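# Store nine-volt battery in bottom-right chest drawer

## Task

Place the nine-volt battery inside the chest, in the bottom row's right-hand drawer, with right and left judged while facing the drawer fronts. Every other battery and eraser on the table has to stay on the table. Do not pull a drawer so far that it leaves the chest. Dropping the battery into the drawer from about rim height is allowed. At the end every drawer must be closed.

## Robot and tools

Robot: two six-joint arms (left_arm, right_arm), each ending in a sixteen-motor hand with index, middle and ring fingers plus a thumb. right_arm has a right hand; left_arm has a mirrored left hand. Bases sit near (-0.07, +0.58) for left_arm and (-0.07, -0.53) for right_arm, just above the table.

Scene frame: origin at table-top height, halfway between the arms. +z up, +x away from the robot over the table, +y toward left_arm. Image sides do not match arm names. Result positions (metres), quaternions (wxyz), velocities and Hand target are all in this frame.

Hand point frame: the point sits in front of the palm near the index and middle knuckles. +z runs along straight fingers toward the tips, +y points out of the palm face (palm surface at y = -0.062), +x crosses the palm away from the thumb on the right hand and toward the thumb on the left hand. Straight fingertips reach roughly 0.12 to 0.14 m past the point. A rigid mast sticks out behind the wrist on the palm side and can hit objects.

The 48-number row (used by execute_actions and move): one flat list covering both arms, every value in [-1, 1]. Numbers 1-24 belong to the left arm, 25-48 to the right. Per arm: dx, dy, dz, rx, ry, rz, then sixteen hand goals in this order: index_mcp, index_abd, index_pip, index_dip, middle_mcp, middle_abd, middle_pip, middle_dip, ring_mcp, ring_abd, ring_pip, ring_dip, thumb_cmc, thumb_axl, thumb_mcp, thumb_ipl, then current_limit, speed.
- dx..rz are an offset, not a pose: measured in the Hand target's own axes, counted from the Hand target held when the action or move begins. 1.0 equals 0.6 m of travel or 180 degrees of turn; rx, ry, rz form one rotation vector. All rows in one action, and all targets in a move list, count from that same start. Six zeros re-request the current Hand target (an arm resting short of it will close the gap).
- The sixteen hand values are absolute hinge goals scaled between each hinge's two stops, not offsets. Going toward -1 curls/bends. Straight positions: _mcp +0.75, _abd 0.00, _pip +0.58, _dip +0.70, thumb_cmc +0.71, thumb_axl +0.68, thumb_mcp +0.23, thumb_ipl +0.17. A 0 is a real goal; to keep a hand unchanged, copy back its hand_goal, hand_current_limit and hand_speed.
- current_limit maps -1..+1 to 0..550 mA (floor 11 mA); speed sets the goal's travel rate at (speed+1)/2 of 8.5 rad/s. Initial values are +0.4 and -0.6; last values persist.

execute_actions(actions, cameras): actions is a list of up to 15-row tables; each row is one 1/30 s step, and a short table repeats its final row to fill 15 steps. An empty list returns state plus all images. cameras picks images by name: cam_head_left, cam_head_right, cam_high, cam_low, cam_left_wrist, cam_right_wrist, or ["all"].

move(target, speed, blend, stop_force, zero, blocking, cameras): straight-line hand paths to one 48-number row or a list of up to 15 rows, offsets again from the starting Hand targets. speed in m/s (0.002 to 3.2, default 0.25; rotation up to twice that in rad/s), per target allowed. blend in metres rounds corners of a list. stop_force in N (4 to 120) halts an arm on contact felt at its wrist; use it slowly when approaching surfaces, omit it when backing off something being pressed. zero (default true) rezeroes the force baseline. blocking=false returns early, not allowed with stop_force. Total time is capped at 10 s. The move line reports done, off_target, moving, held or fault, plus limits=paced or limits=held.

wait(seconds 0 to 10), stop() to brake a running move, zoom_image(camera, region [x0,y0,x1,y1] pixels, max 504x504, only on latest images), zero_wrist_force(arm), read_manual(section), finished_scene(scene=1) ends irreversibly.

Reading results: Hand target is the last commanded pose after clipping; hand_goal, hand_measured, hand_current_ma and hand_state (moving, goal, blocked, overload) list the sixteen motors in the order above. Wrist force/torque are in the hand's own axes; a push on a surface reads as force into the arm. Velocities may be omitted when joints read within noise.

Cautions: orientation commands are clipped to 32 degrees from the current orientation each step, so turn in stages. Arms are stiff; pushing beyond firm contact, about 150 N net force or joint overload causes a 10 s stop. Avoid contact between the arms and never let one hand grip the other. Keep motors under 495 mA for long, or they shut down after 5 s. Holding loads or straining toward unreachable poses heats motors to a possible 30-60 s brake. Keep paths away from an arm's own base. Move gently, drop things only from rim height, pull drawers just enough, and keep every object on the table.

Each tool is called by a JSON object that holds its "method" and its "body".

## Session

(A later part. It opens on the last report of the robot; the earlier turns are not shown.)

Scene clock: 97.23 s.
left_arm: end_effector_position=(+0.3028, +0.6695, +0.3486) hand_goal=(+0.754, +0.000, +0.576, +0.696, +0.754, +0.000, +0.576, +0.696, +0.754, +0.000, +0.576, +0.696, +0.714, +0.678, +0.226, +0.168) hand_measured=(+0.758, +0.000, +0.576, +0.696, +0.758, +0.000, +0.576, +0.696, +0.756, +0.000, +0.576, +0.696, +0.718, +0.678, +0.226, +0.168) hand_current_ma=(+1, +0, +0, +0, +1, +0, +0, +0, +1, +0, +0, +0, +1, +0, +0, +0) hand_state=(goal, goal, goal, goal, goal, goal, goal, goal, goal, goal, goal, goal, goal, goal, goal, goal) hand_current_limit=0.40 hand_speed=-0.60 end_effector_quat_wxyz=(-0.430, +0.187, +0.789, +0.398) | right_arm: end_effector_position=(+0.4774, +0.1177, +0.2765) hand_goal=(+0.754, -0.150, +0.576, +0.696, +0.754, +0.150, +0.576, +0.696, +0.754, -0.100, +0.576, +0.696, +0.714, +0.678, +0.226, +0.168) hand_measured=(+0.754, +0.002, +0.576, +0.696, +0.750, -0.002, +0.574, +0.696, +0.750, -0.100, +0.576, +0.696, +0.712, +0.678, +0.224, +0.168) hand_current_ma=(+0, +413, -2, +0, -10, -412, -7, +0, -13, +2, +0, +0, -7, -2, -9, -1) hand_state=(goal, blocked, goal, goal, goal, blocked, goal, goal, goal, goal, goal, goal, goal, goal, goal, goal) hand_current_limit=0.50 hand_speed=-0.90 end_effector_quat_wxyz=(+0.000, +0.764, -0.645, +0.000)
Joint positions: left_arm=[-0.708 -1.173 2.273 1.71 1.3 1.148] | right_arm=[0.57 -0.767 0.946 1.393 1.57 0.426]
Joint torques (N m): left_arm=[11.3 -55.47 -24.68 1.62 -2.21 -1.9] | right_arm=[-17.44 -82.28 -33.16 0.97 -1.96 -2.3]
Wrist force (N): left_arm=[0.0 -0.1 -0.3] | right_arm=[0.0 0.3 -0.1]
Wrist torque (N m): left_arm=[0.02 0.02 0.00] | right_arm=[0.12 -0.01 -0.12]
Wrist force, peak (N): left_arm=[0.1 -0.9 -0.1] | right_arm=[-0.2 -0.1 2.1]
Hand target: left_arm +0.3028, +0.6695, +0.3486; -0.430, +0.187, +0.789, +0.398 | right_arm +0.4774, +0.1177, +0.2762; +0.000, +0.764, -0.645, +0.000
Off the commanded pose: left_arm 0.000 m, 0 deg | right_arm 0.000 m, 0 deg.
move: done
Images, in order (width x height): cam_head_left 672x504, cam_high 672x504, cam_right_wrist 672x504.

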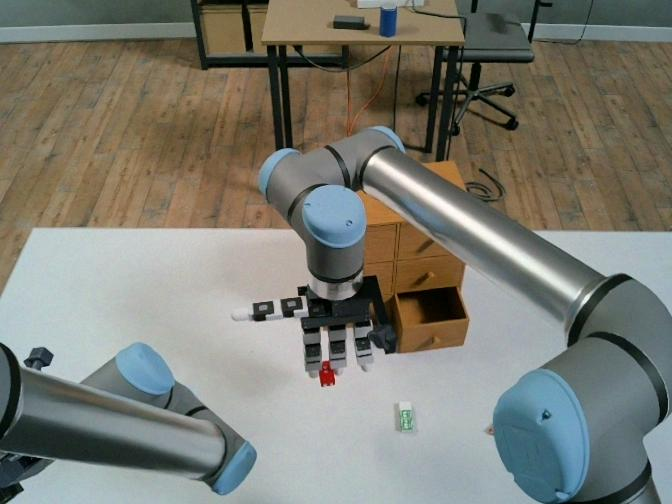

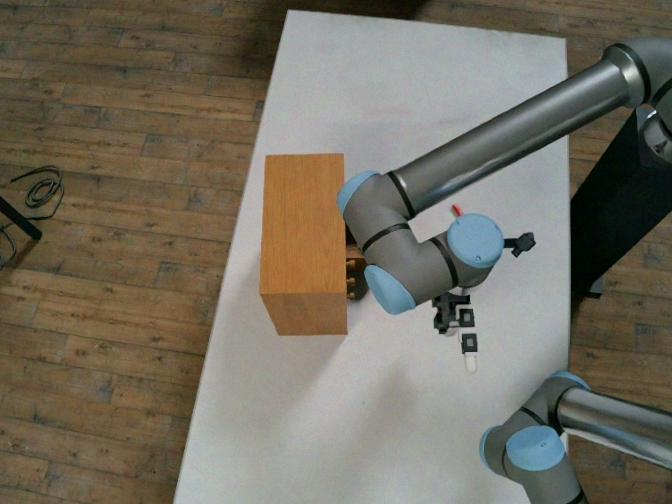

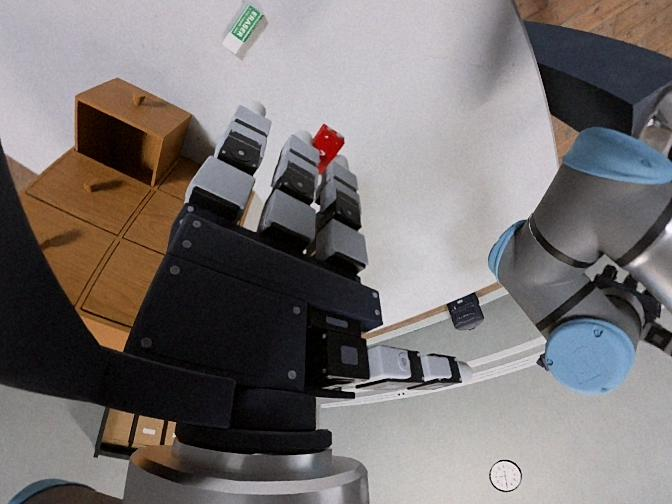

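{"method": "move", "body": {"target": [0,0,0,0,0,0,0.754,0,0.576,0.696,0.754,0,0.576,0.696,0.754,0,0.576,0.696,0.714,0.678,0.226,0.168,0.4,-0.6,0.4231,-0.2516,-0.005,0.1111,0.0006,0.0035,0.754,-0.15,0.576,0.696,0.754,0.15,0.576,0.696,-0.068,0,-0.591,-0.174,0.714,0.678,0.226,0.168,0.5,-0.6], "speed": 0.2, "cameras": ["cam_right_wrist","cam_head_left","cam_high","cam_low"]}}

{"method": "zoom_image", "body": {"camera": "cam_right_wrist", "region": [180, 50, 400, 210]}}

{"method": "zoom_image", "body": {"camera": "cam_high", "region": [330, 180, 450, 280]}}

Scene clock: 106.43 s.
left_arm: end_effector_position=(+0.3028, +0.6695, +0.3486) hand_goal=(+0.754, +0.000, +0.576, +0.696, +0.754, +0.000, +0.576, +0.696, +0.754, +0.000, +0.576, +0.696, +0.714, +0.678, +0.226, +0.168) hand_measured=(+0.758, +0.000, +0.576, +0.696, +0.758, +0.000, +0.576, +0.696, +0.756, +0.000, +0.576, +0.696, +0.718, +0.678, +0.226, +0.168) hand_current_ma=(+1, +0, +0, +0, +1, +0, +0, +0, +1, +0, +0, +0, +1, +0, +0, +0) hand_state=(goal, goal, goal, goal, goal, goal, goal, goal, goal, goal, goal, goal, goal, goal, goal, goal) hand_current_limit=0.40 hand_speed=-0.60 end_effector_quat_wxyz=(-0.430, +0.187, +0.789, +0.398) | right_arm: end_effector_position=(+0.6686, -0.1073, +0.2792) hand_goal=(+0.754, -0.150, +0.576, +0.696, +0.754, +0.150, +0.576, +0.696, -0.068, +0.000, -0.590, -0.174, +0.714, +0.678, +0.226, +0.168) hand_measured=(+0.754, +0.002, +0.576, +0.696, +0.748, -0.002, +0.574, +0.696, -0.052, -0.002, -0.584, -0.172, +0.712, +0.678, +0.224, +0.168) hand_current_ma=(+0, +412, -2, +0, -21, -412, -7, +0, +59, -7, +17, +6, -7, -2, -9, -1) hand_state=(goal, blocked, goal, goal, goal, blocked, goal, goal, goal, goal, goal, goal, goal, goal, goal, goal) hand_current_limit=0.50 hand_speed=-0.60 end_effector_quat_wxyz=(-0.132, +0.749, -0.640, +0.112)
Joint positions: left_arm=[-0.708 -1.173 2.273 1.71 1.3 1.148] | right_arm=[0.262 -0.92 1.106 1.039 1.614 0.122]
Joint torques (N m): left_arm=[12.23 -54.33 -24.13 1.58 -2.36 -1.71] | right_arm=[5.52 -74.78 -49.62 5.38 2.55 1.57]
Wrist force (N): left_arm=[0.3 -0.3 -0.5] | right_arm=[0.0 0.0 0.1]
Wrist torque (N m): left_arm=[0.01 -0.03 0.03] | right_arm=[-0.02 -0.02 -0.16]
Wrist force, peak (N): left_arm=[-0.1 -0.9 -0.2] | right_arm=[-2.0 1.2 1.0]
Hand target: left_arm +0.3028, +0.6695, +0.3486; -0.430, +0.187, +0.789, +0.398 | right_arm +0.6687, -0.1073, +0.2791; -0.132, +0.749, -0.640, +0.112
Off the commanded pose: left_arm 0.000 m, 0 deg | right_arm 0.000 m, 0 deg.
move: done
Images, in order (width x height): cam_head_left 672x504, cam_high 672x504, cam_low 672x504, cam_right_wrist 672x504.

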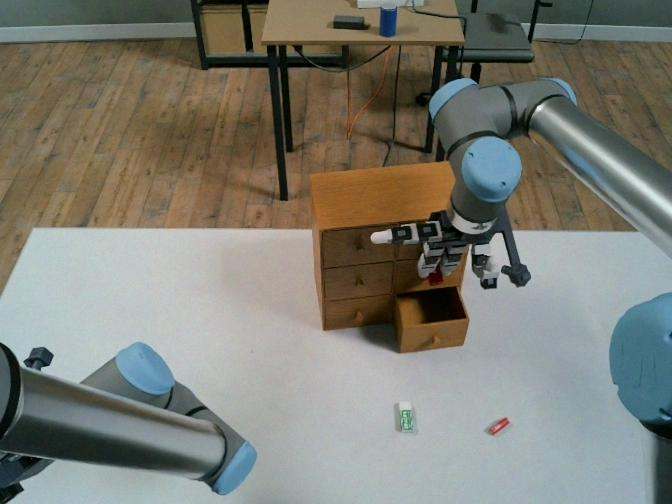

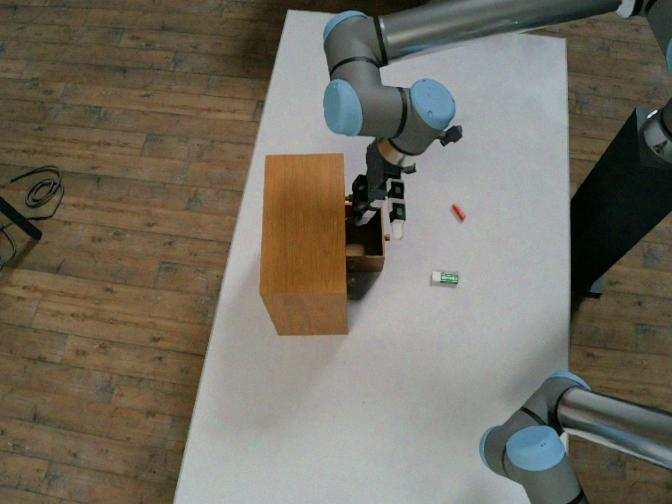

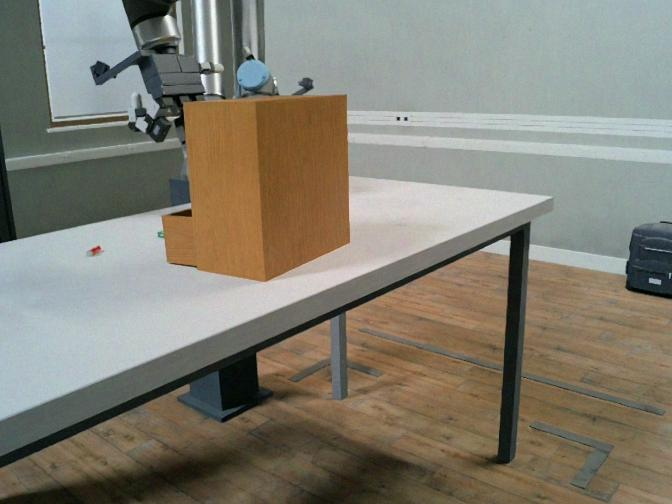

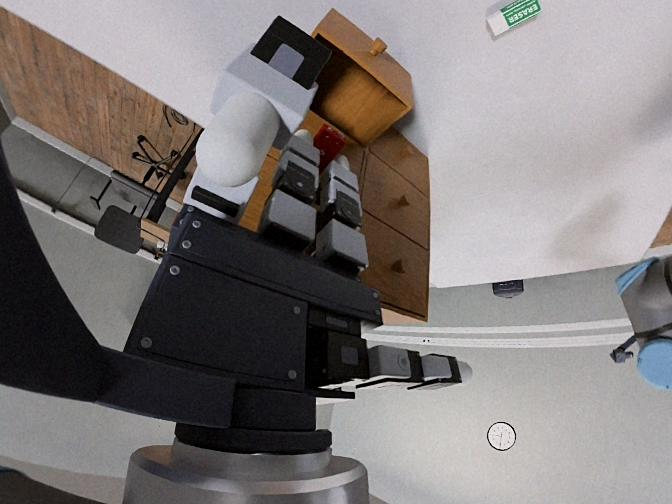

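Scaled by 2.291 from the camera's 672x504 image, which has a finer 960x720 frame.

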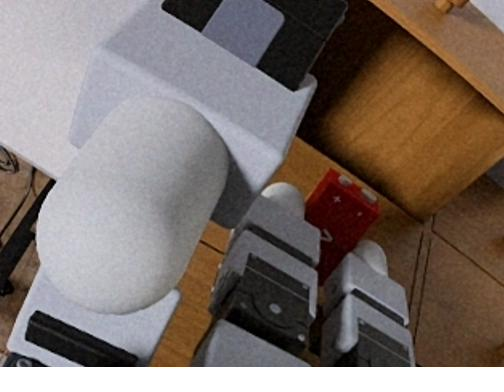

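Scaled by 4.200.

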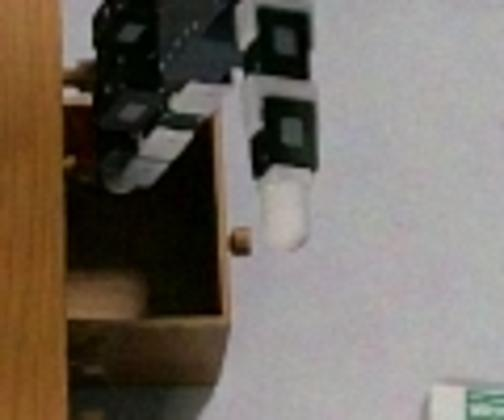

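{"method": "move", "body": {"target": [0,0,0,0,0,0,0.754,0,0.576,0.696,0.754,0,0.576,0.696,0.754,0,0.576,0.696,0.714,0.678,0.226,0.168,0.4,-0.6,0.0133,0.0958,0.2047,0,0,0,0.754,-0.15,0.576,0.696,0.754,0.15,0.576,0.696,-0.068,0,-0.591,-0.174,0.714,0.678,0.226,0.168,0.5,-0.6], "speed": 0.07, "stop_force": 8, "cameras": ["cam_right_wrist","cam_head_left","cam_high"]}}

{"method": "zoom_image", "body": {"camera": "cam_right_wrist", "region": [180, 50, 400, 210]}}

{"method": "zoom_image", "body": {"camera": "cam_high", "region": [330, 180, 450, 280]}}

{"method": "zoom_image", "body": {"camera": "cam_head_left", "region": [360, 220, 500, 370]}}

Scene clock: 114.50 s.
left_arm: end_effector_position=(+0.3028, +0.6695, +0.3486) hand_goal=(+0.754, +0.000, +0.576, +0.696, +0.754, +0.000, +0.576, +0.696, +0.754, +0.000, +0.576, +0.696, +0.714, +0.678, +0.226, +0.168) hand_measured=(+0.758, +0.000, +0.576, +0.696, +0.758, +0.000, +0.576, +0.696, +0.756, +0.000, +0.576, +0.696, +0.718, +0.678, +0.226, +0.168) hand_current_ma=(+1, +0, +0, +0, +1, +0, +0, +0, +1, +0, +0, +0, +1, +0, +0, +0) hand_state=(goal, goal, goal, goal, goal, goal, goal, goal, goal, goal, goal, goal, goal, goal, goal, goal) hand_current_limit=0.40 hand_speed=-0.60 end_effector_quat_wxyz=(-0.430, +0.187, +0.789, +0.398) | right_arm: end_effector_position=(+0.6580, -0.1171, +0.1440) hand_goal=(+0.754, -0.150, +0.576, +0.696, +0.754, +0.150, +0.576, +0.696, -0.068, +0.000, -0.590, -0.174, +0.714, +0.678, +0.226, +0.168) hand_measured=(+0.738, +0.002, +0.570, +0.696, +0.740, -0.002, +0.572, +0.696, -0.052, -0.002, -0.584, -0.172, +0.712, +0.678, +0.224, +0.168) hand_current_ma=(-56, +413, -17, -2, -48, -412, -12, +0, +56, -7, +17, +6, -7, -2, -9, -1) hand_state=(goal, blocked, goal, goal, goal, blocked, goal, goal, goal, goal, goal, goal, goal, goal, goal, goal) hand_current_limit=0.50 hand_speed=-0.60 end_effector_quat_wxyz=(-0.132, +0.749, -0.640, +0.112)
Joint positions: left_arm=[-0.708 -1.173 2.273 1.71 1.3 1.148] | right_arm=[0.254 -0.875 1.277 0.822 1.612 0.114]
Joint torques (N m): left_arm=[12.97 -53.53 -23.73 1.97 -2.29 -1.98] | right_arm=[0.42 -105.49 -44.78 5.85 -1.73 0.26]
Wrist force (N): left_arm=[0.2 -0.1 -0.2] | right_arm=[-0.1 -0.5 0.2]
Wrist torque (N m): left_arm=[0.00 -0.01 0.02] | right_arm=[-0.08 0.01 0.09]
Wrist force, peak (N): left_arm=[0.1 -0.9 -0.3] | right_arm=[-0.2 1.9 -2.8]
Hand target: left_arm +0.3028, +0.6695, +0.3486; -0.430, +0.187, +0.789, +0.398 | right_arm +0.6580, -0.1170, +0.1440; -0.132, +0.749, -0.640, +0.112
Off the commanded pose: left_arm 0.000 m, 0 deg | right_arm 0.000 m, 0 deg.
move: done
Images, in order (width x height): cam_head_left 672x504, cam_high 672x504, cam_right_wrist 672x504.

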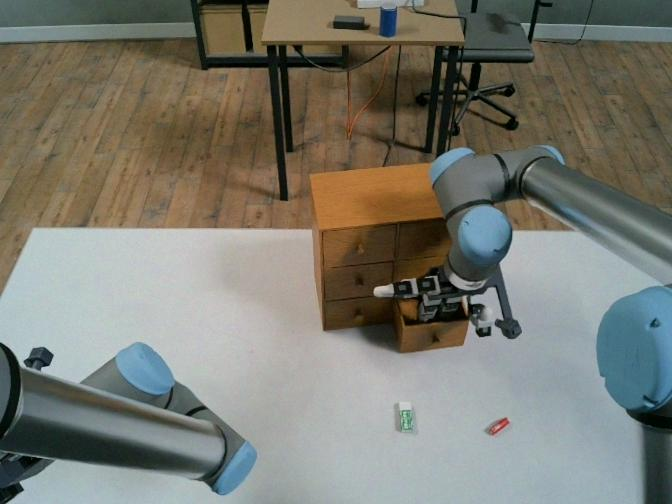

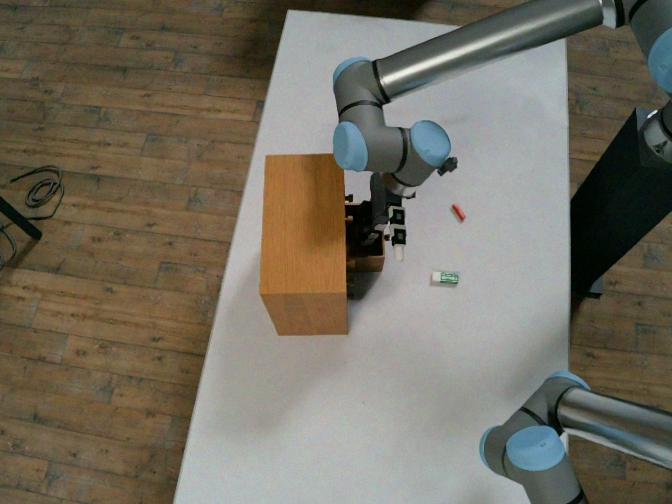

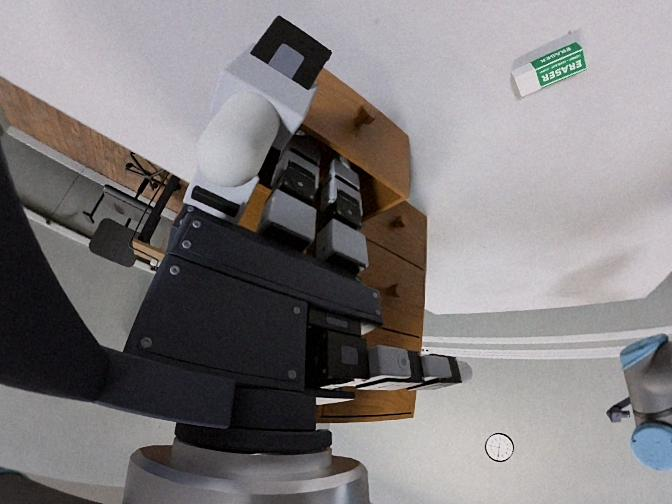

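Scaled by 2.291 from the camera's 672x504 image, which has a finer 960x720 frame.

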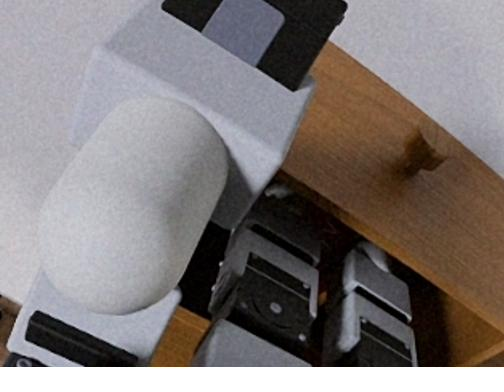

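Scaled by 4.200.

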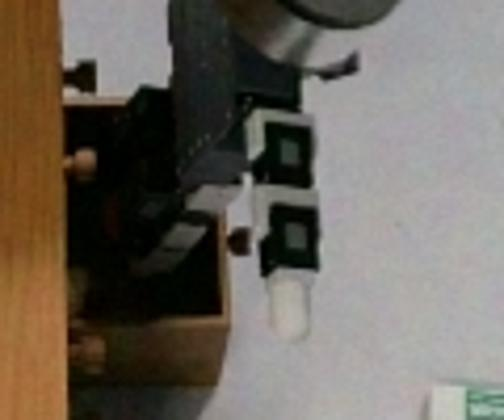

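Scaled by 3.360.

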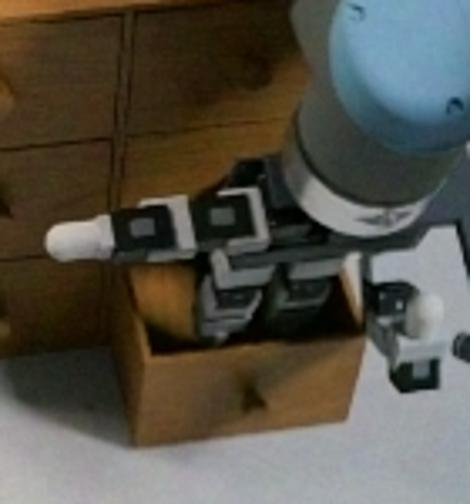

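{"method": "move", "body": {"target": [[0,0,0,0,0,0,0.754,0,0.576,0.696,0.754,0,0.576,0.696,0.754,0,0.576,0.696,0.714,0.678,0.226,0.168,0.4,-0.6,0,0,0,0,0,0,0.754,0.1,0.576,0.696,0.754,-0.1,0.576,0.696,-0.068,0,-0.591,-0.174,0.714,0.678,0.226,0.168,0.4,-0.85]], "cameras": ["cam_head_left","cam_high"]}}

Scene clock: 118.53 s.
left_arm: end_effector_position=(+0.3028, +0.6695, +0.3486) hand_goal=(+0.754, +0.000, +0.576, +0.696, +0.754, +0.000, +0.576, +0.696, +0.754, +0.000, +0.576, +0.696, +0.714, +0.678, +0.226, +0.168) hand_measured=(+0.758, +0.000, +0.576, +0.696, +0.758, +0.000, +0.576, +0.696, +0.756, +0.000, +0.576, +0.696, +0.718, +0.678, +0.226, +0.168) hand_current_ma=(+1, +0, +0, +0, +1, +0, +0, +0, +1, +0, +0, +0, +1, +0, +0, +0) hand_state=(goal, goal, goal, goal, goal, goal, goal, goal, goal, goal, goal, goal, goal, goal, goal, goal) hand_current_limit=0.40 hand_speed=-0.60 end_effector_quat_wxyz=(-0.430, +0.187, +0.789, +0.398) | right_arm: end_effector_position=(+0.6580, -0.1170, +0.1440) hand_goal=(+0.754, +0.100, +0.576, +0.696, +0.754, -0.100, +0.576, +0.696, -0.068, +0.000, -0.590, -0.174, +0.714, +0.678, +0.226, +0.168) hand_measured=(+0.742, +0.096, +0.572, +0.696, +0.744, -0.096, +0.572, +0.696, -0.052, -0.002, -0.584, -0.172, +0.712, +0.678, +0.224, +0.168) hand_current_ma=(-46, -8, -14, -2, -36, +8, -12, +0, +56, -7, +17, +6, -7, -2, -9, -1) hand_state=(goal, goal, goal, goal, goal, goal, goal, goal, goal, goal, goal, goal, goal, goal, goal, goal) hand_current_limit=0.40 hand_speed=-0.85 end_effector_quat_wxyz=(-0.132, +0.749, -0.640, +0.112)
Joint positions: left_arm=[-0.708 -1.173 2.273 1.71 1.3 1.148] | right_arm=[0.255 -0.875 1.277 0.822 1.612 0.114]
Joint torques (N m): left_arm=[12.52 -53.76 -25.11 1.64 -2.37 -1.59] | right_arm=[6.66 -105.39 -44.91 5.87 1.33 0.79]
Wrist force (N): left_arm=[-0.2 -0.4 -0.2] | right_arm=[-0.5 0.0 -0.4]
Wrist torque (N m): left_arm=[-0.03 0.04 -0.01] | right_arm=[0.06 0.07 0.07]
Wrist force, peak (N): left_arm=[0.1 -0.6 -0.6] | right_arm=[-0.2 -0.2 -0.6]
Hand target: left_arm +0.3028, +0.6695, +0.3486; -0.430, +0.187, +0.789, +0.398 | right_arm +0.6580, -0.1170, +0.1440; -0.132, +0.749, -0.640, +0.112
Off the commanded pose: left_arm 0.000 m, 0 deg | right_arm 0.000 m, 0 deg.
move: done
Images, in order (width x height): cam_head_left 672x504, cam_high 672x504.

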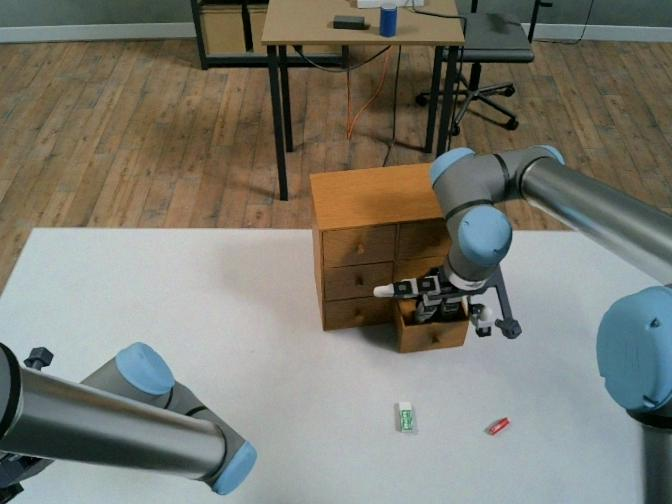

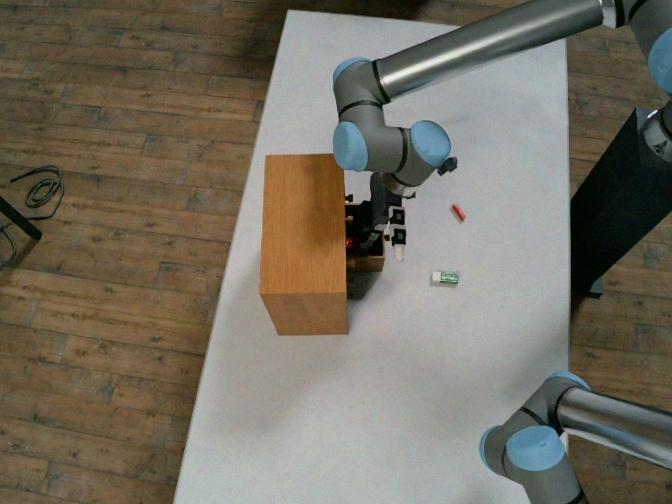

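{"method": "move", "body": {"target": [[0,0,0,0,0,0,0.754,0,0.576,0.696,0.754,0,0.576,0.696,0.754,0,0.576,0.696,0.714,0.678,0.226,0.168,0.4,-0.6,0,-0.097,-0.2663,0,0,0,0.754,0.1,0.576,0.696,0.754,-0.1,0.576,0.696,-0.068,0,-0.591,-0.174,0.714,0.678,0.226,0.168,0.4,-0.85]], "speed": 0.15, "cameras": ["cam_head_left","cam_high","cam_right_wrist"]}}

{"method": "zoom_image", "body": {"camera": "cam_high", "region": [300, 150, 480, 300]}}

{"method": "zoom_image", "body": {"camera": "cam_head_left", "region": [300, 200, 560, 380]}}

Scene clock: 121.80 s.
left_arm: end_effector_position=(+0.3028, +0.6695, +0.3486) hand_goal=(+0.754, +0.000, +0.576, +0.696, +0.754, +0.000, +0.576, +0.696, +0.754, +0.000, +0.576, +0.696, +0.714, +0.678, +0.226, +0.168) hand_measured=(+0.758, +0.000, +0.576, +0.696, +0.758, +0.000, +0.576, +0.696, +0.756, +0.000, +0.576, +0.696, +0.718, +0.678, +0.226, +0.168) hand_current_ma=(+1, +0, +0, +0, +1, +0, +0, +0, +1, +0, +0, +0, +1, +0, +0, +0) hand_state=(goal, goal, goal, goal, goal, goal, goal, goal, goal, goal, goal, goal, goal, goal, goal, goal) hand_current_limit=0.40 hand_speed=-0.60 end_effector_quat_wxyz=(-0.430, +0.187, +0.789, +0.398) | right_arm: end_effector_position=(+0.6581, -0.1171, +0.3141) hand_goal=(+0.754, +0.100, +0.576, +0.696, +0.754, -0.100, +0.576, +0.696, -0.068, +0.000, -0.590, -0.174, +0.714, +0.678, +0.226, +0.168) hand_measured=(+0.742, +0.096, +0.572, +0.696, +0.744, -0.096, +0.572, +0.696, -0.054, -0.002, -0.584, -0.172, +0.712, +0.678, +0.224, +0.168) hand_current_ma=(-41, -8, -13, -2, -32, +8, -12, +0, +52, -7, +17, +6, -7, -2, -9, -1) hand_state=(goal, goal, goal, goal, goal, goal, goal, goal, goal, goal, goal, goal, goal, goal, goal, goal) hand_current_limit=0.40 hand_speed=-0.85 end_effector_quat_wxyz=(-0.132, +0.749, -0.640, +0.112)
Joint positions: left_arm=[-0.708 -1.173 2.273 1.71 1.3 1.148] | right_arm=[0.254 -0.956 1.103 1.077 1.612 0.114]
Joint torques (N m): left_arm=[12.11 -54.25 -23.69 1.86 -2.2 -1.71] | right_arm=[-17.39 -69.67 -40.1 1.78 -2.12 -1.96]
Wrist force (N): left_arm=[-0.1 -0.4 -0.4] | right_arm=[-0.1 0.2 0.2]
Wrist torque (N m): left_arm=[-0.01 0.04 -0.01] | right_arm=[0.03 0.00 0.11]
Wrist force, peak (N): left_arm=[0.0 -0.6 -0.7] | right_arm=[-0.4 -0.9 -2.3]
Hand target: left_arm +0.3028, +0.6695, +0.3486; -0.430, +0.187, +0.789, +0.398 | right_arm +0.6582, -0.1171, +0.3140; -0.132, +0.749, -0.640, +0.112
Off the commanded pose: left_arm 0.000 m, 0 deg | right_arm 0.000 m, 0 deg.
move: done
Images, in order (width x height): cam_head_left 672x504, cam_high 672x504, cam_right_wrist 672x504.

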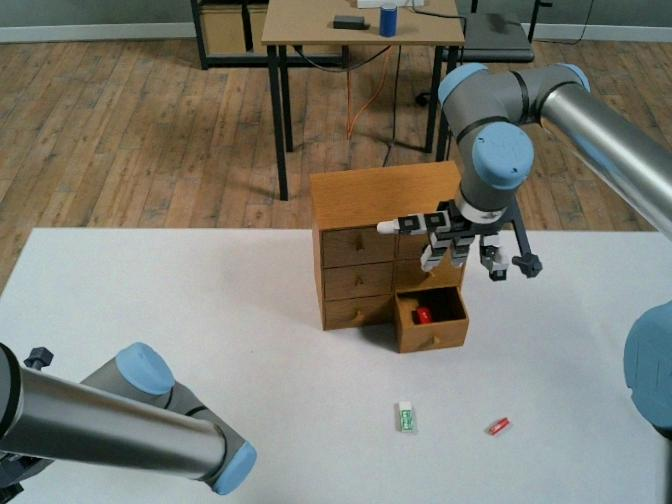

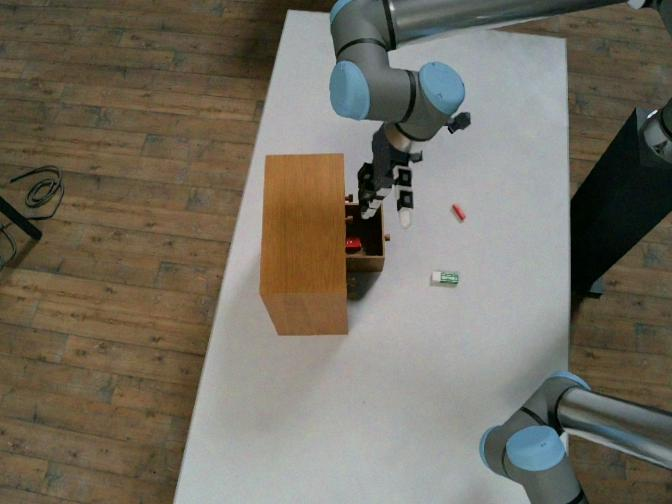

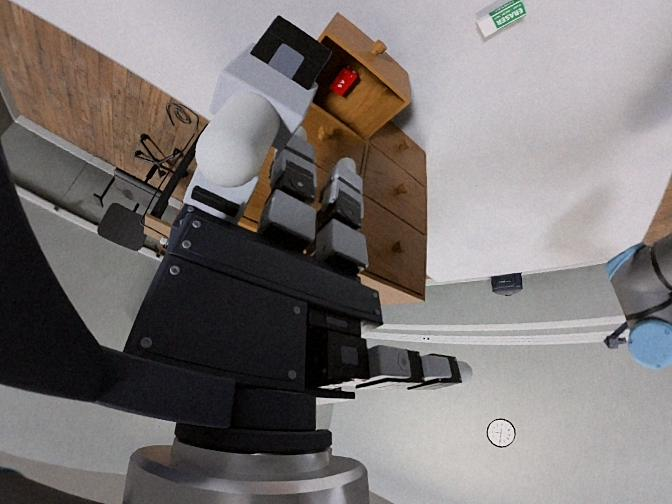

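Scaled by 2.800.

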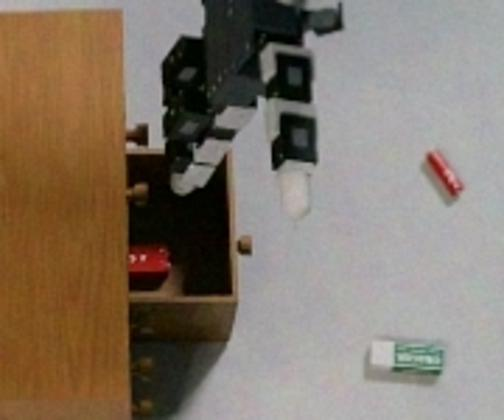

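Scaled by 1.938.

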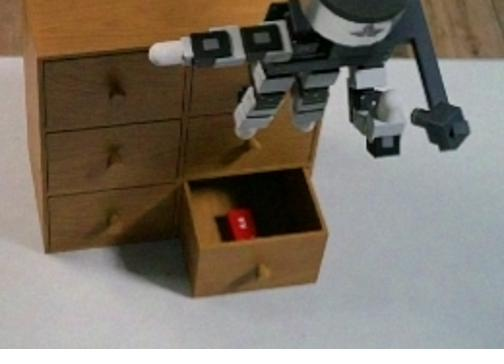

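{"method": "move", "body": {"target": [[0,0,0,0,0,0,0.754,0,0.576,0.696,0.754,0,0.576,0.696,0.754,0,0.576,0.696,0.714,0.678,0.226,0.168,0.4,-0.6,-0.0133,0.3462,0.1730,0.1389,0,0,0.754,0.1,0.576,0.696,0.754,-0.1,0.576,0.696,-0.068,0,-0.591,-0.174,0.714,0.678,0.226,0.168,0.7,-0.6],[0,0,0,0,0,0,0.754,0,0.576,0.696,0.754,0,0.576,0.696,0.754,0,0.576,0.696,0.714,0.678,0.226,0.168,0.4,-0.6,-0.0133,0.3832,0.2748,0.1389,0,0,0.754,0.1,0.576,0.696,0.754,-0.1,0.576,0.696,-0.068,0,-0.591,-0.174,0.714,0.678,0.226,0.168,0.7,-0.6]], "speed": [0.2,0.15], "blend": [0.02,0], "cameras": ["cam_head_left","cam_high","cam_right_wrist"]}}

{"method": "zoom_image", "body": {"camera": "cam_high", "region": [300, 150, 480, 300]}}

{"method": "zoom_image", "body": {"camera": "cam_head_left", "region": [300, 200, 560, 380]}}

Scene clock: 131.90 s.
left_arm: end_effector_position=(+0.3028, +0.6695, +0.3486) hand_goal=(+0.754, +0.000, +0.576, +0.696, +0.754, +0.000, +0.576, +0.696, +0.754, +0.000, +0.576, +0.696, +0.714, +0.678, +0.226, +0.168) hand_measured=(+0.758, +0.000, +0.576, +0.696, +0.758, +0.000, +0.576, +0.696, +0.756, +0.000, +0.576, +0.696, +0.718, +0.678, +0.226, +0.168) hand_current_ma=(+1, +0, +0, +0, +1, +0, +0, +0, +1, +0, +0, +0, +1, +0, +0, +0) hand_state=(goal, goal, goal, goal, goal, goal, goal, goal, goal, goal, goal, goal, goal, goal, goal, goal) hand_current_limit=0.40 hand_speed=-0.60 end_effector_quat_wxyz=(-0.430, +0.187, +0.789, +0.398) | right_arm: end_effector_position=(+0.4990, -0.1341, +0.0805) hand_goal=(+0.754, +0.100, +0.576, +0.696, +0.754, -0.100, +0.576, +0.696, -0.068, +0.000, -0.590, -0.174, +0.714, +0.678, +0.226, +0.168) hand_measured=(+0.744, +0.096, +0.572, +0.696, +0.746, -0.096, +0.572, +0.696, -0.060, -0.002, -0.584, -0.172, +0.708, +0.678, +0.224, +0.168) hand_current_ma=(-34, -7, -12, -2, -27, +7, -12, +0, +30, -7, +16, +6, -16, -2, -9, -1) hand_state=(goal, goal, goal, goal, goal, goal, goal, goal, goal, goal, goal, goal, goal, goal, goal, goal) hand_current_limit=0.70 hand_speed=-0.60 end_effector_quat_wxyz=(-0.291, +0.703, -0.600, +0.248)
Joint positions: left_arm=[-0.708 -1.173 2.273 1.71 1.3 1.148] | right_arm=[0.329 -1.223 1.94 0.078 1.708 0.14]
Joint torques (N m): left_arm=[11.92 -55.26 -24.17 1.8 -2.2 -1.95] | right_arm=[-19.04 -67.52 -38.04 2.44 -3.03 -0.36]
Wrist force (N): left_arm=[-0.1 -0.6 0.2] | right_arm=[-0.4 -0.3 -0.3]
Wrist torque (N m): left_arm=[-0.09 0.04 0.00] | right_arm=[-0.08 0.10 -0.16]
Wrist force, peak (N): left_arm=[-0.5 -0.6 -0.6] | right_arm=[0.1 -2.5 -1.0]
Hand target: left_arm +0.3028, +0.6695, +0.3486; -0.430, +0.187, +0.789, +0.398 | right_arm +0.4991, -0.1341, +0.0806; -0.291, +0.703, -0.600, +0.248
Off the commanded pose: left_arm 0.000 m, 0 deg | right_arm 0.000 m, 0 deg.
move: done
Images, in order (width x height): cam_head_left 672x504, cam_high 672x504, cam_right_wrist 672x504.

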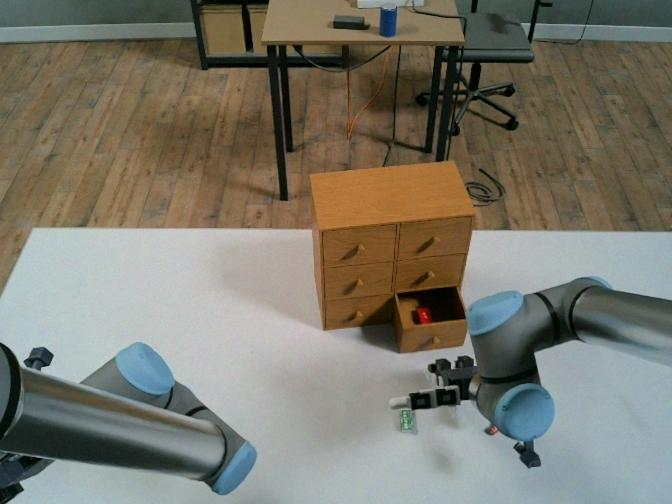

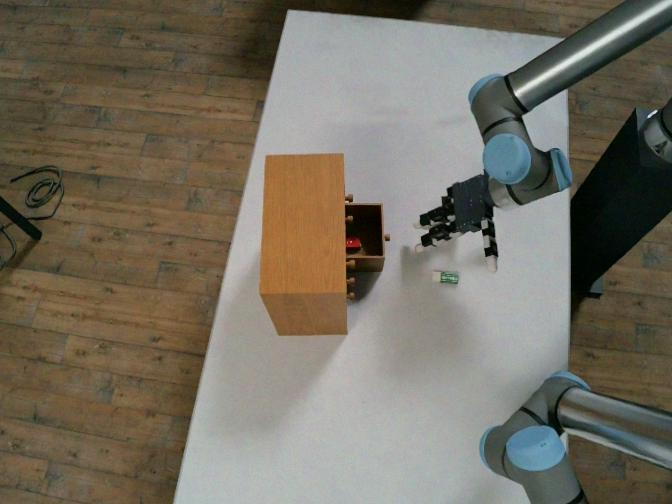

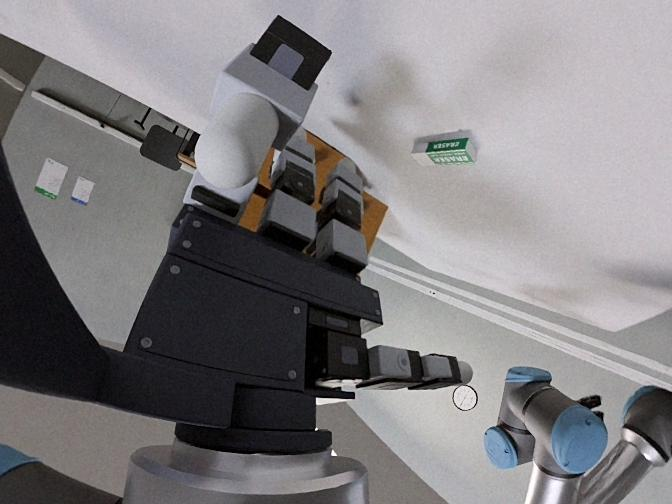

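Scaled by 2.800.

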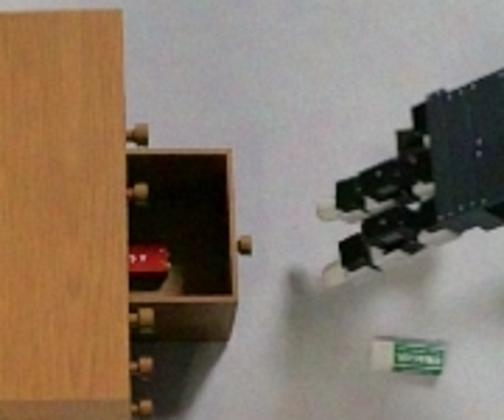

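Scaled by 1.938.

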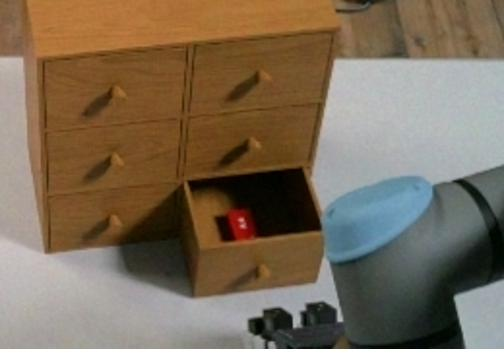

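{"method": "move", "body": {"target": [[0,0,0,0,0,0,0.754,0,0.576,0.696,0.754,0,0.576,0.696,0.754,0,0.576,0.696,0.714,0.678,0.226,0.168,0.4,-0.6,0,-0.0589,0.0589,0,0,0,0.754,0.1,0.576,0.696,0.754,-0.1,0.576,0.696,-0.068,0,-0.591,-0.174,0.714,0.678,0.226,0.168,0.7,-0.6],[0,0,0,0,0,0,0.754,0,0.576,0.696,0.754,0,0.576,0.696,0.754,0,0.576,0.696,0.714,0.678,0.226,0.168,0.4,-0.6,0,-0.2417,0.2417,0,0,0,0.754,0.1,0.576,0.696,0.754,-0.1,0.576,0.696,-0.068,0,-0.591,-0.174,0.714,0.678,0.226,0.168,0.7,-0.6]], "speed": [0.1,0.045], "blend": [0.01,0], "stop_force": 10, "cameras": ["cam_head_left","cam_high"]}}

{"method": "zoom_image", "body": {"camera": "cam_high", "region": [300, 150, 480, 300]}}

{"method": "zoom_image", "body": {"camera": "cam_head_left", "region": [300, 200, 560, 380]}}

Scene clock: 139.63 s.
left_arm: end_effector_position=(+0.3028, +0.6695, +0.3486) hand_goal=(+0.754, +0.000, +0.576, +0.696, +0.754, +0.000, +0.576, +0.696, +0.754, +0.000, +0.576, +0.696, +0.714, +0.678, +0.226, +0.168) hand_measured=(+0.758, +0.000, +0.576, +0.696, +0.758, +0.000, +0.576, +0.696, +0.756, +0.000, +0.576, +0.696, +0.718, +0.678, +0.226, +0.168) hand_current_ma=(+1, +0, +0, +0, +1, +0, +0, +0, +1, +0, +0, +0, +1, +0, +0, +0) hand_state=(goal, goal, goal, goal, goal, goal, goal, goal, goal, goal, goal, goal, goal, goal, goal, goal) hand_current_limit=0.40 hand_speed=-0.60 end_effector_quat_wxyz=(-0.430, +0.187, +0.789, +0.398) | right_arm: end_effector_position=(+0.6696, -0.1071, +0.0805) hand_goal=(+0.754, +0.100, +0.576, +0.696, +0.754, -0.100, +0.576, +0.696, -0.068, +0.000, -0.590, -0.174, +0.714, +0.678, +0.226, +0.168) hand_measured=(+0.734, +0.102, +0.570, +0.694, +0.738, -0.100, +0.568, +0.694, -0.060, -0.002, -0.584, -0.172, +0.708, +0.678, +0.224, +0.168) hand_current_ma=(-76, +4, -20, -3, -60, +1, -22, -4, +28, -7, +16, +6, -16, -2, -9, -1) hand_state=(blocked, goal, goal, goal, goal, goal, goal, goal, goal, goal, goal, goal, goal, goal, goal, goal) hand_current_limit=0.70 hand_speed=-0.60 end_effector_quat_wxyz=(-0.291, +0.703, -0.600, +0.248)
Joint positions: left_arm=[-0.708 -1.173 2.273 1.71 1.3 1.148] | right_arm=[0.282 -1.009 1.599 0.201 1.676 0.106]
Joint torques (N m): left_arm=[11.57 -54.19 -24.54 2.14 -2.1 -1.81] | right_arm=[14.71 -75.26 -43.69 2.92 3.6 2.28]
Wrist force (N): left_arm=[-0.1 -0.2 -0.3] | right_arm=[-0.6 0.0 -0.4]
Wrist torque (N m): left_arm=[0.01 0.03 -0.01] | right_arm=[-0.03 0.10 0.03]
Wrist force, peak (N): left_arm=[-0.2 -0.9 -0.2] | right_arm=[-0.8 2.5 -12.5]
Hand target: left_arm +0.3028, +0.6695, +0.3486; -0.430, +0.187, +0.789, +0.398 | right_arm +0.6696, -0.1071, +0.0805; -0.291, +0.703, -0.600, +0.248 (not the last commanded pose)
Off the commanded pose: left_arm 0.000 m, 0 deg | right_arm 0.032 m, 0 deg.
move: contact (right_arm); path passed 1 of 2 targets
Images, in order (width x height): cam_head_left 672x504, cam_high 672x504.

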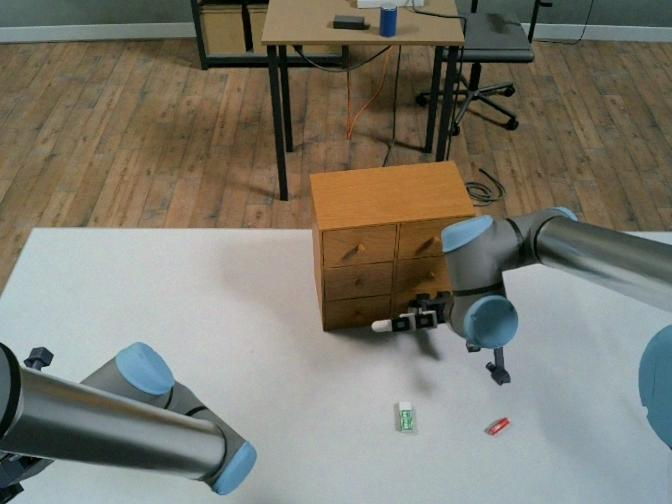

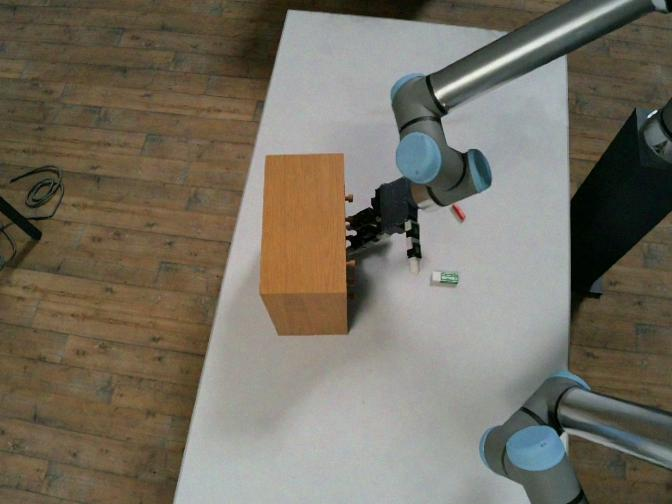

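Scaled by 2.800.

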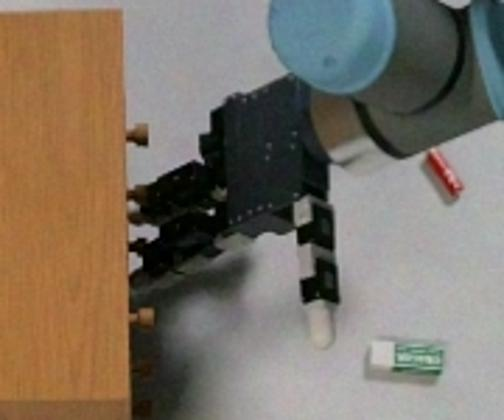

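Scaled by 1.938.

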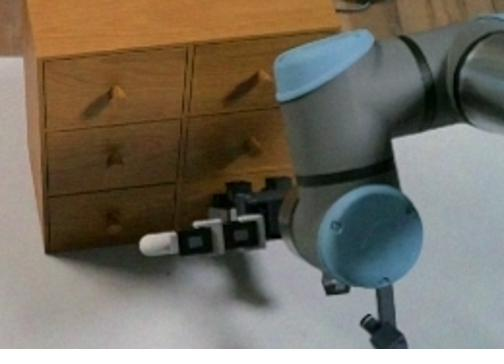

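{"method": "move", "body": {"target": [0,0,0,0,0,0,0.754,0,0.576,0.696,0.754,0,0.576,0.696,0.754,0,0.576,0.696,0.714,0.678,0.226,0.168,0.4,-0.6,0,0.1,-0.1,0,0,0,0.754,0.1,0.576,0.696,0.754,-0.1,0.576,0.696,-0.068,0,-0.591,-0.174,0.714,0.678,0.226,0.168,0.7,-0.6], "speed": 0.15, "cameras": ["cam_head_left","cam_head_right","cam_high","cam_right_wrist"]}}

{"method": "zoom_image", "body": {"camera": "cam_high", "region": [320, 180, 400, 310]}}

{"method": "zoom_image", "body": {"camera": "cam_head_left", "region": [300, 200, 500, 360]}}

Scene clock: 141.93 s.
left_arm: end_effector_position=(+0.3028, +0.6695, +0.3486) hand_goal=(+0.754, +0.000, +0.576, +0.696, +0.754, +0.000, +0.576, +0.696, +0.754, +0.000, +0.576, +0.696, +0.714, +0.678, +0.226, +0.168) hand_measured=(+0.758, +0.000, +0.576, +0.696, +0.758, +0.000, +0.576, +0.696, +0.756, +0.000, +0.576, +0.696, +0.718, +0.678, +0.226, +0.168) hand_current_ma=(+1, +0, +0, +0, +1, +0, +0, +0, +1, +0, +0, +0, +1, +0, +0, +0) hand_state=(goal, goal, goal, goal, goal, goal, goal, goal, goal, goal, goal, goal, goal, goal, goal, goal) hand_current_limit=0.40 hand_speed=-0.60 end_effector_quat_wxyz=(-0.430, +0.187, +0.789, +0.398) | right_arm: end_effector_position=(+0.5858, -0.1203, +0.0806) hand_goal=(+0.754, +0.100, +0.576, +0.696, +0.754, -0.100, +0.576, +0.696, -0.068, +0.000, -0.590, -0.174, +0.714, +0.678, +0.226, +0.168) hand_measured=(+0.736, +0.102, +0.570, +0.694, +0.740, -0.100, +0.570, +0.694, -0.060, -0.002, -0.584, -0.172, +0.708, +0.678, +0.224, +0.168) hand_current_ma=(-69, +4, -18, -3, -54, +1, -21, -4, +26, -7, +16, +6, -17, -2, -9, -1) hand_state=(goal, goal, goal, goal, goal, goal, goal, goal, goal, goal, goal, goal, goal, goal, goal, goal) hand_current_limit=0.70 hand_speed=-0.60 end_effector_quat_wxyz=(-0.291, +0.703, -0.600, +0.248)
Joint positions: left_arm=[-0.708 -1.173 2.273 1.71 1.3 1.148] | right_arm=[0.302 -1.116 1.775 0.134 1.69 0.121]
Joint torques (N m): left_arm=[12.38 -55.4 -24.15 1.89 -2.23 -1.88] | right_arm=[-17.25 -62.1 -32.5 4.08 -1.98 -1.34]
Wrist force (N): left_arm=[0.0 -0.3 0.0] | right_arm=[-0.2 -0.1 -0.3]
Wrist torque (N m): left_arm=[-0.04 0.03 -0.01] | right_arm=[-0.05 0.05 -0.16]
Wrist force, peak (N): left_arm=[-0.2 -0.9 -0.1] | right_arm=[-0.4 1.6 -1.5]
Hand target: left_arm +0.3028, +0.6695, +0.3486; -0.430, +0.187, +0.789, +0.398 | right_arm +0.5858, -0.1204, +0.0805; -0.291, +0.703, -0.600, +0.248
Off the commanded pose: left_arm 0.000 m, 0 deg | right_arm 0.000 m, 0 deg.
move: done
Images, in order (width x height): cam_head_left 672x504, cam_head_right 672x504, cam_high 672x504, cam_right_wrist 672x504.

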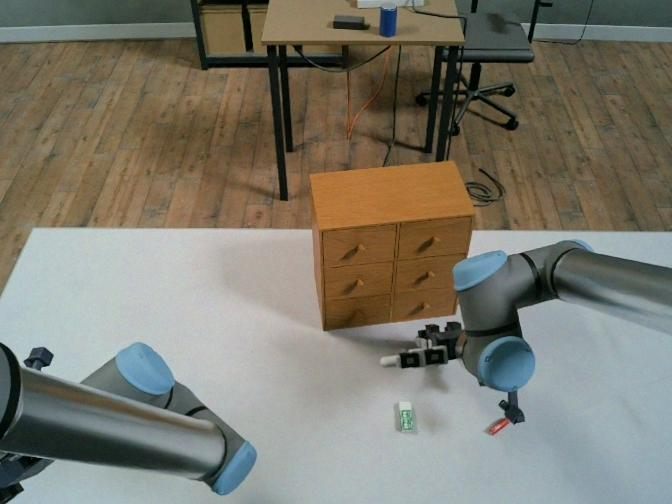

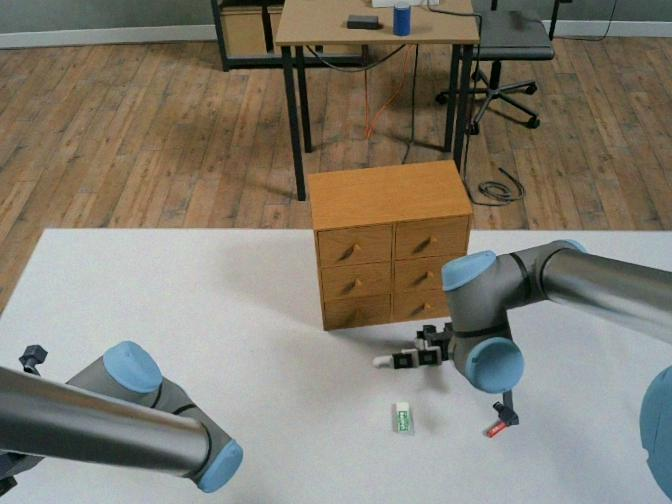

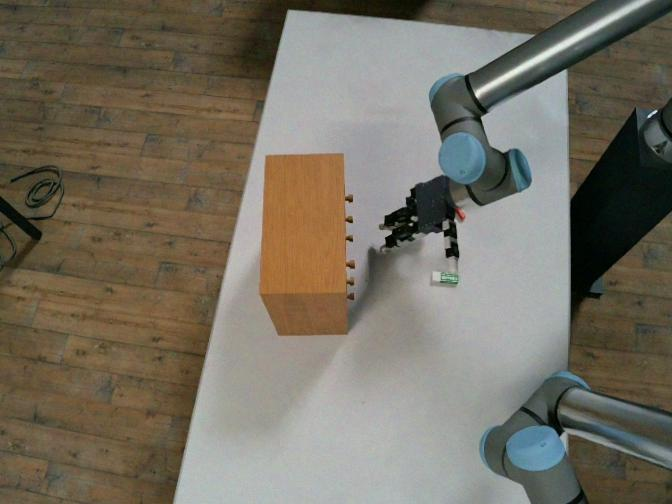

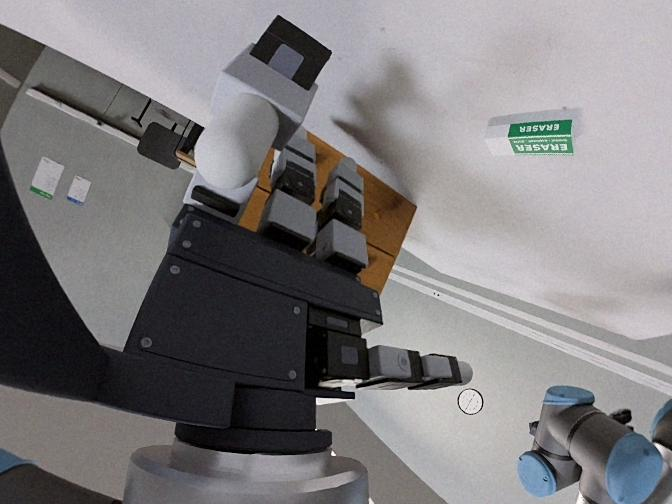

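Scaled by 3.877.

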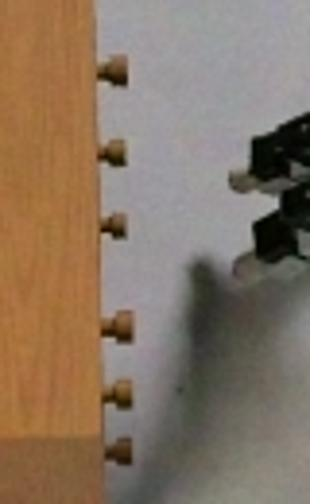

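Scaled by 2.520.

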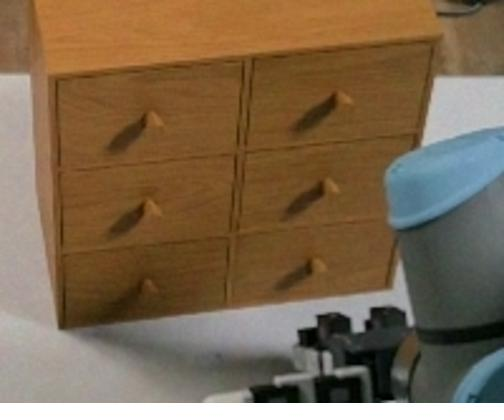

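{"method": "zoom_image", "body": {"camera": "cam_head_left", "region": [380, 250, 480, 330]}}

{"method": "zoom_image", "body": {"camera": "cam_head_right", "region": [310, 210, 480, 335]}}

Scaled by 5.040.

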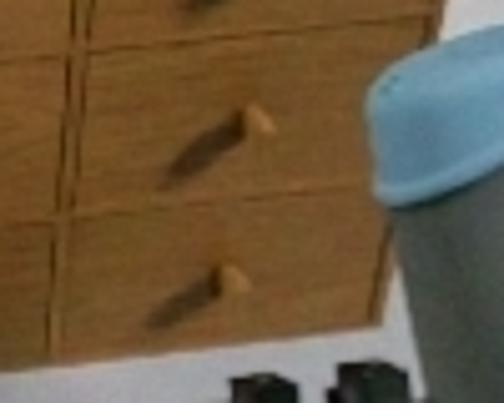

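Scaled by 2.965.

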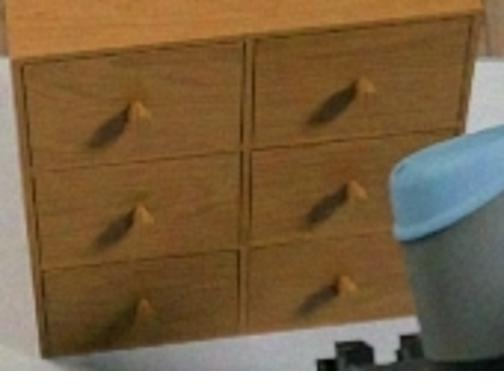

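{"method": "finished_scene", "body": {}}

The scene is finished: the task was done.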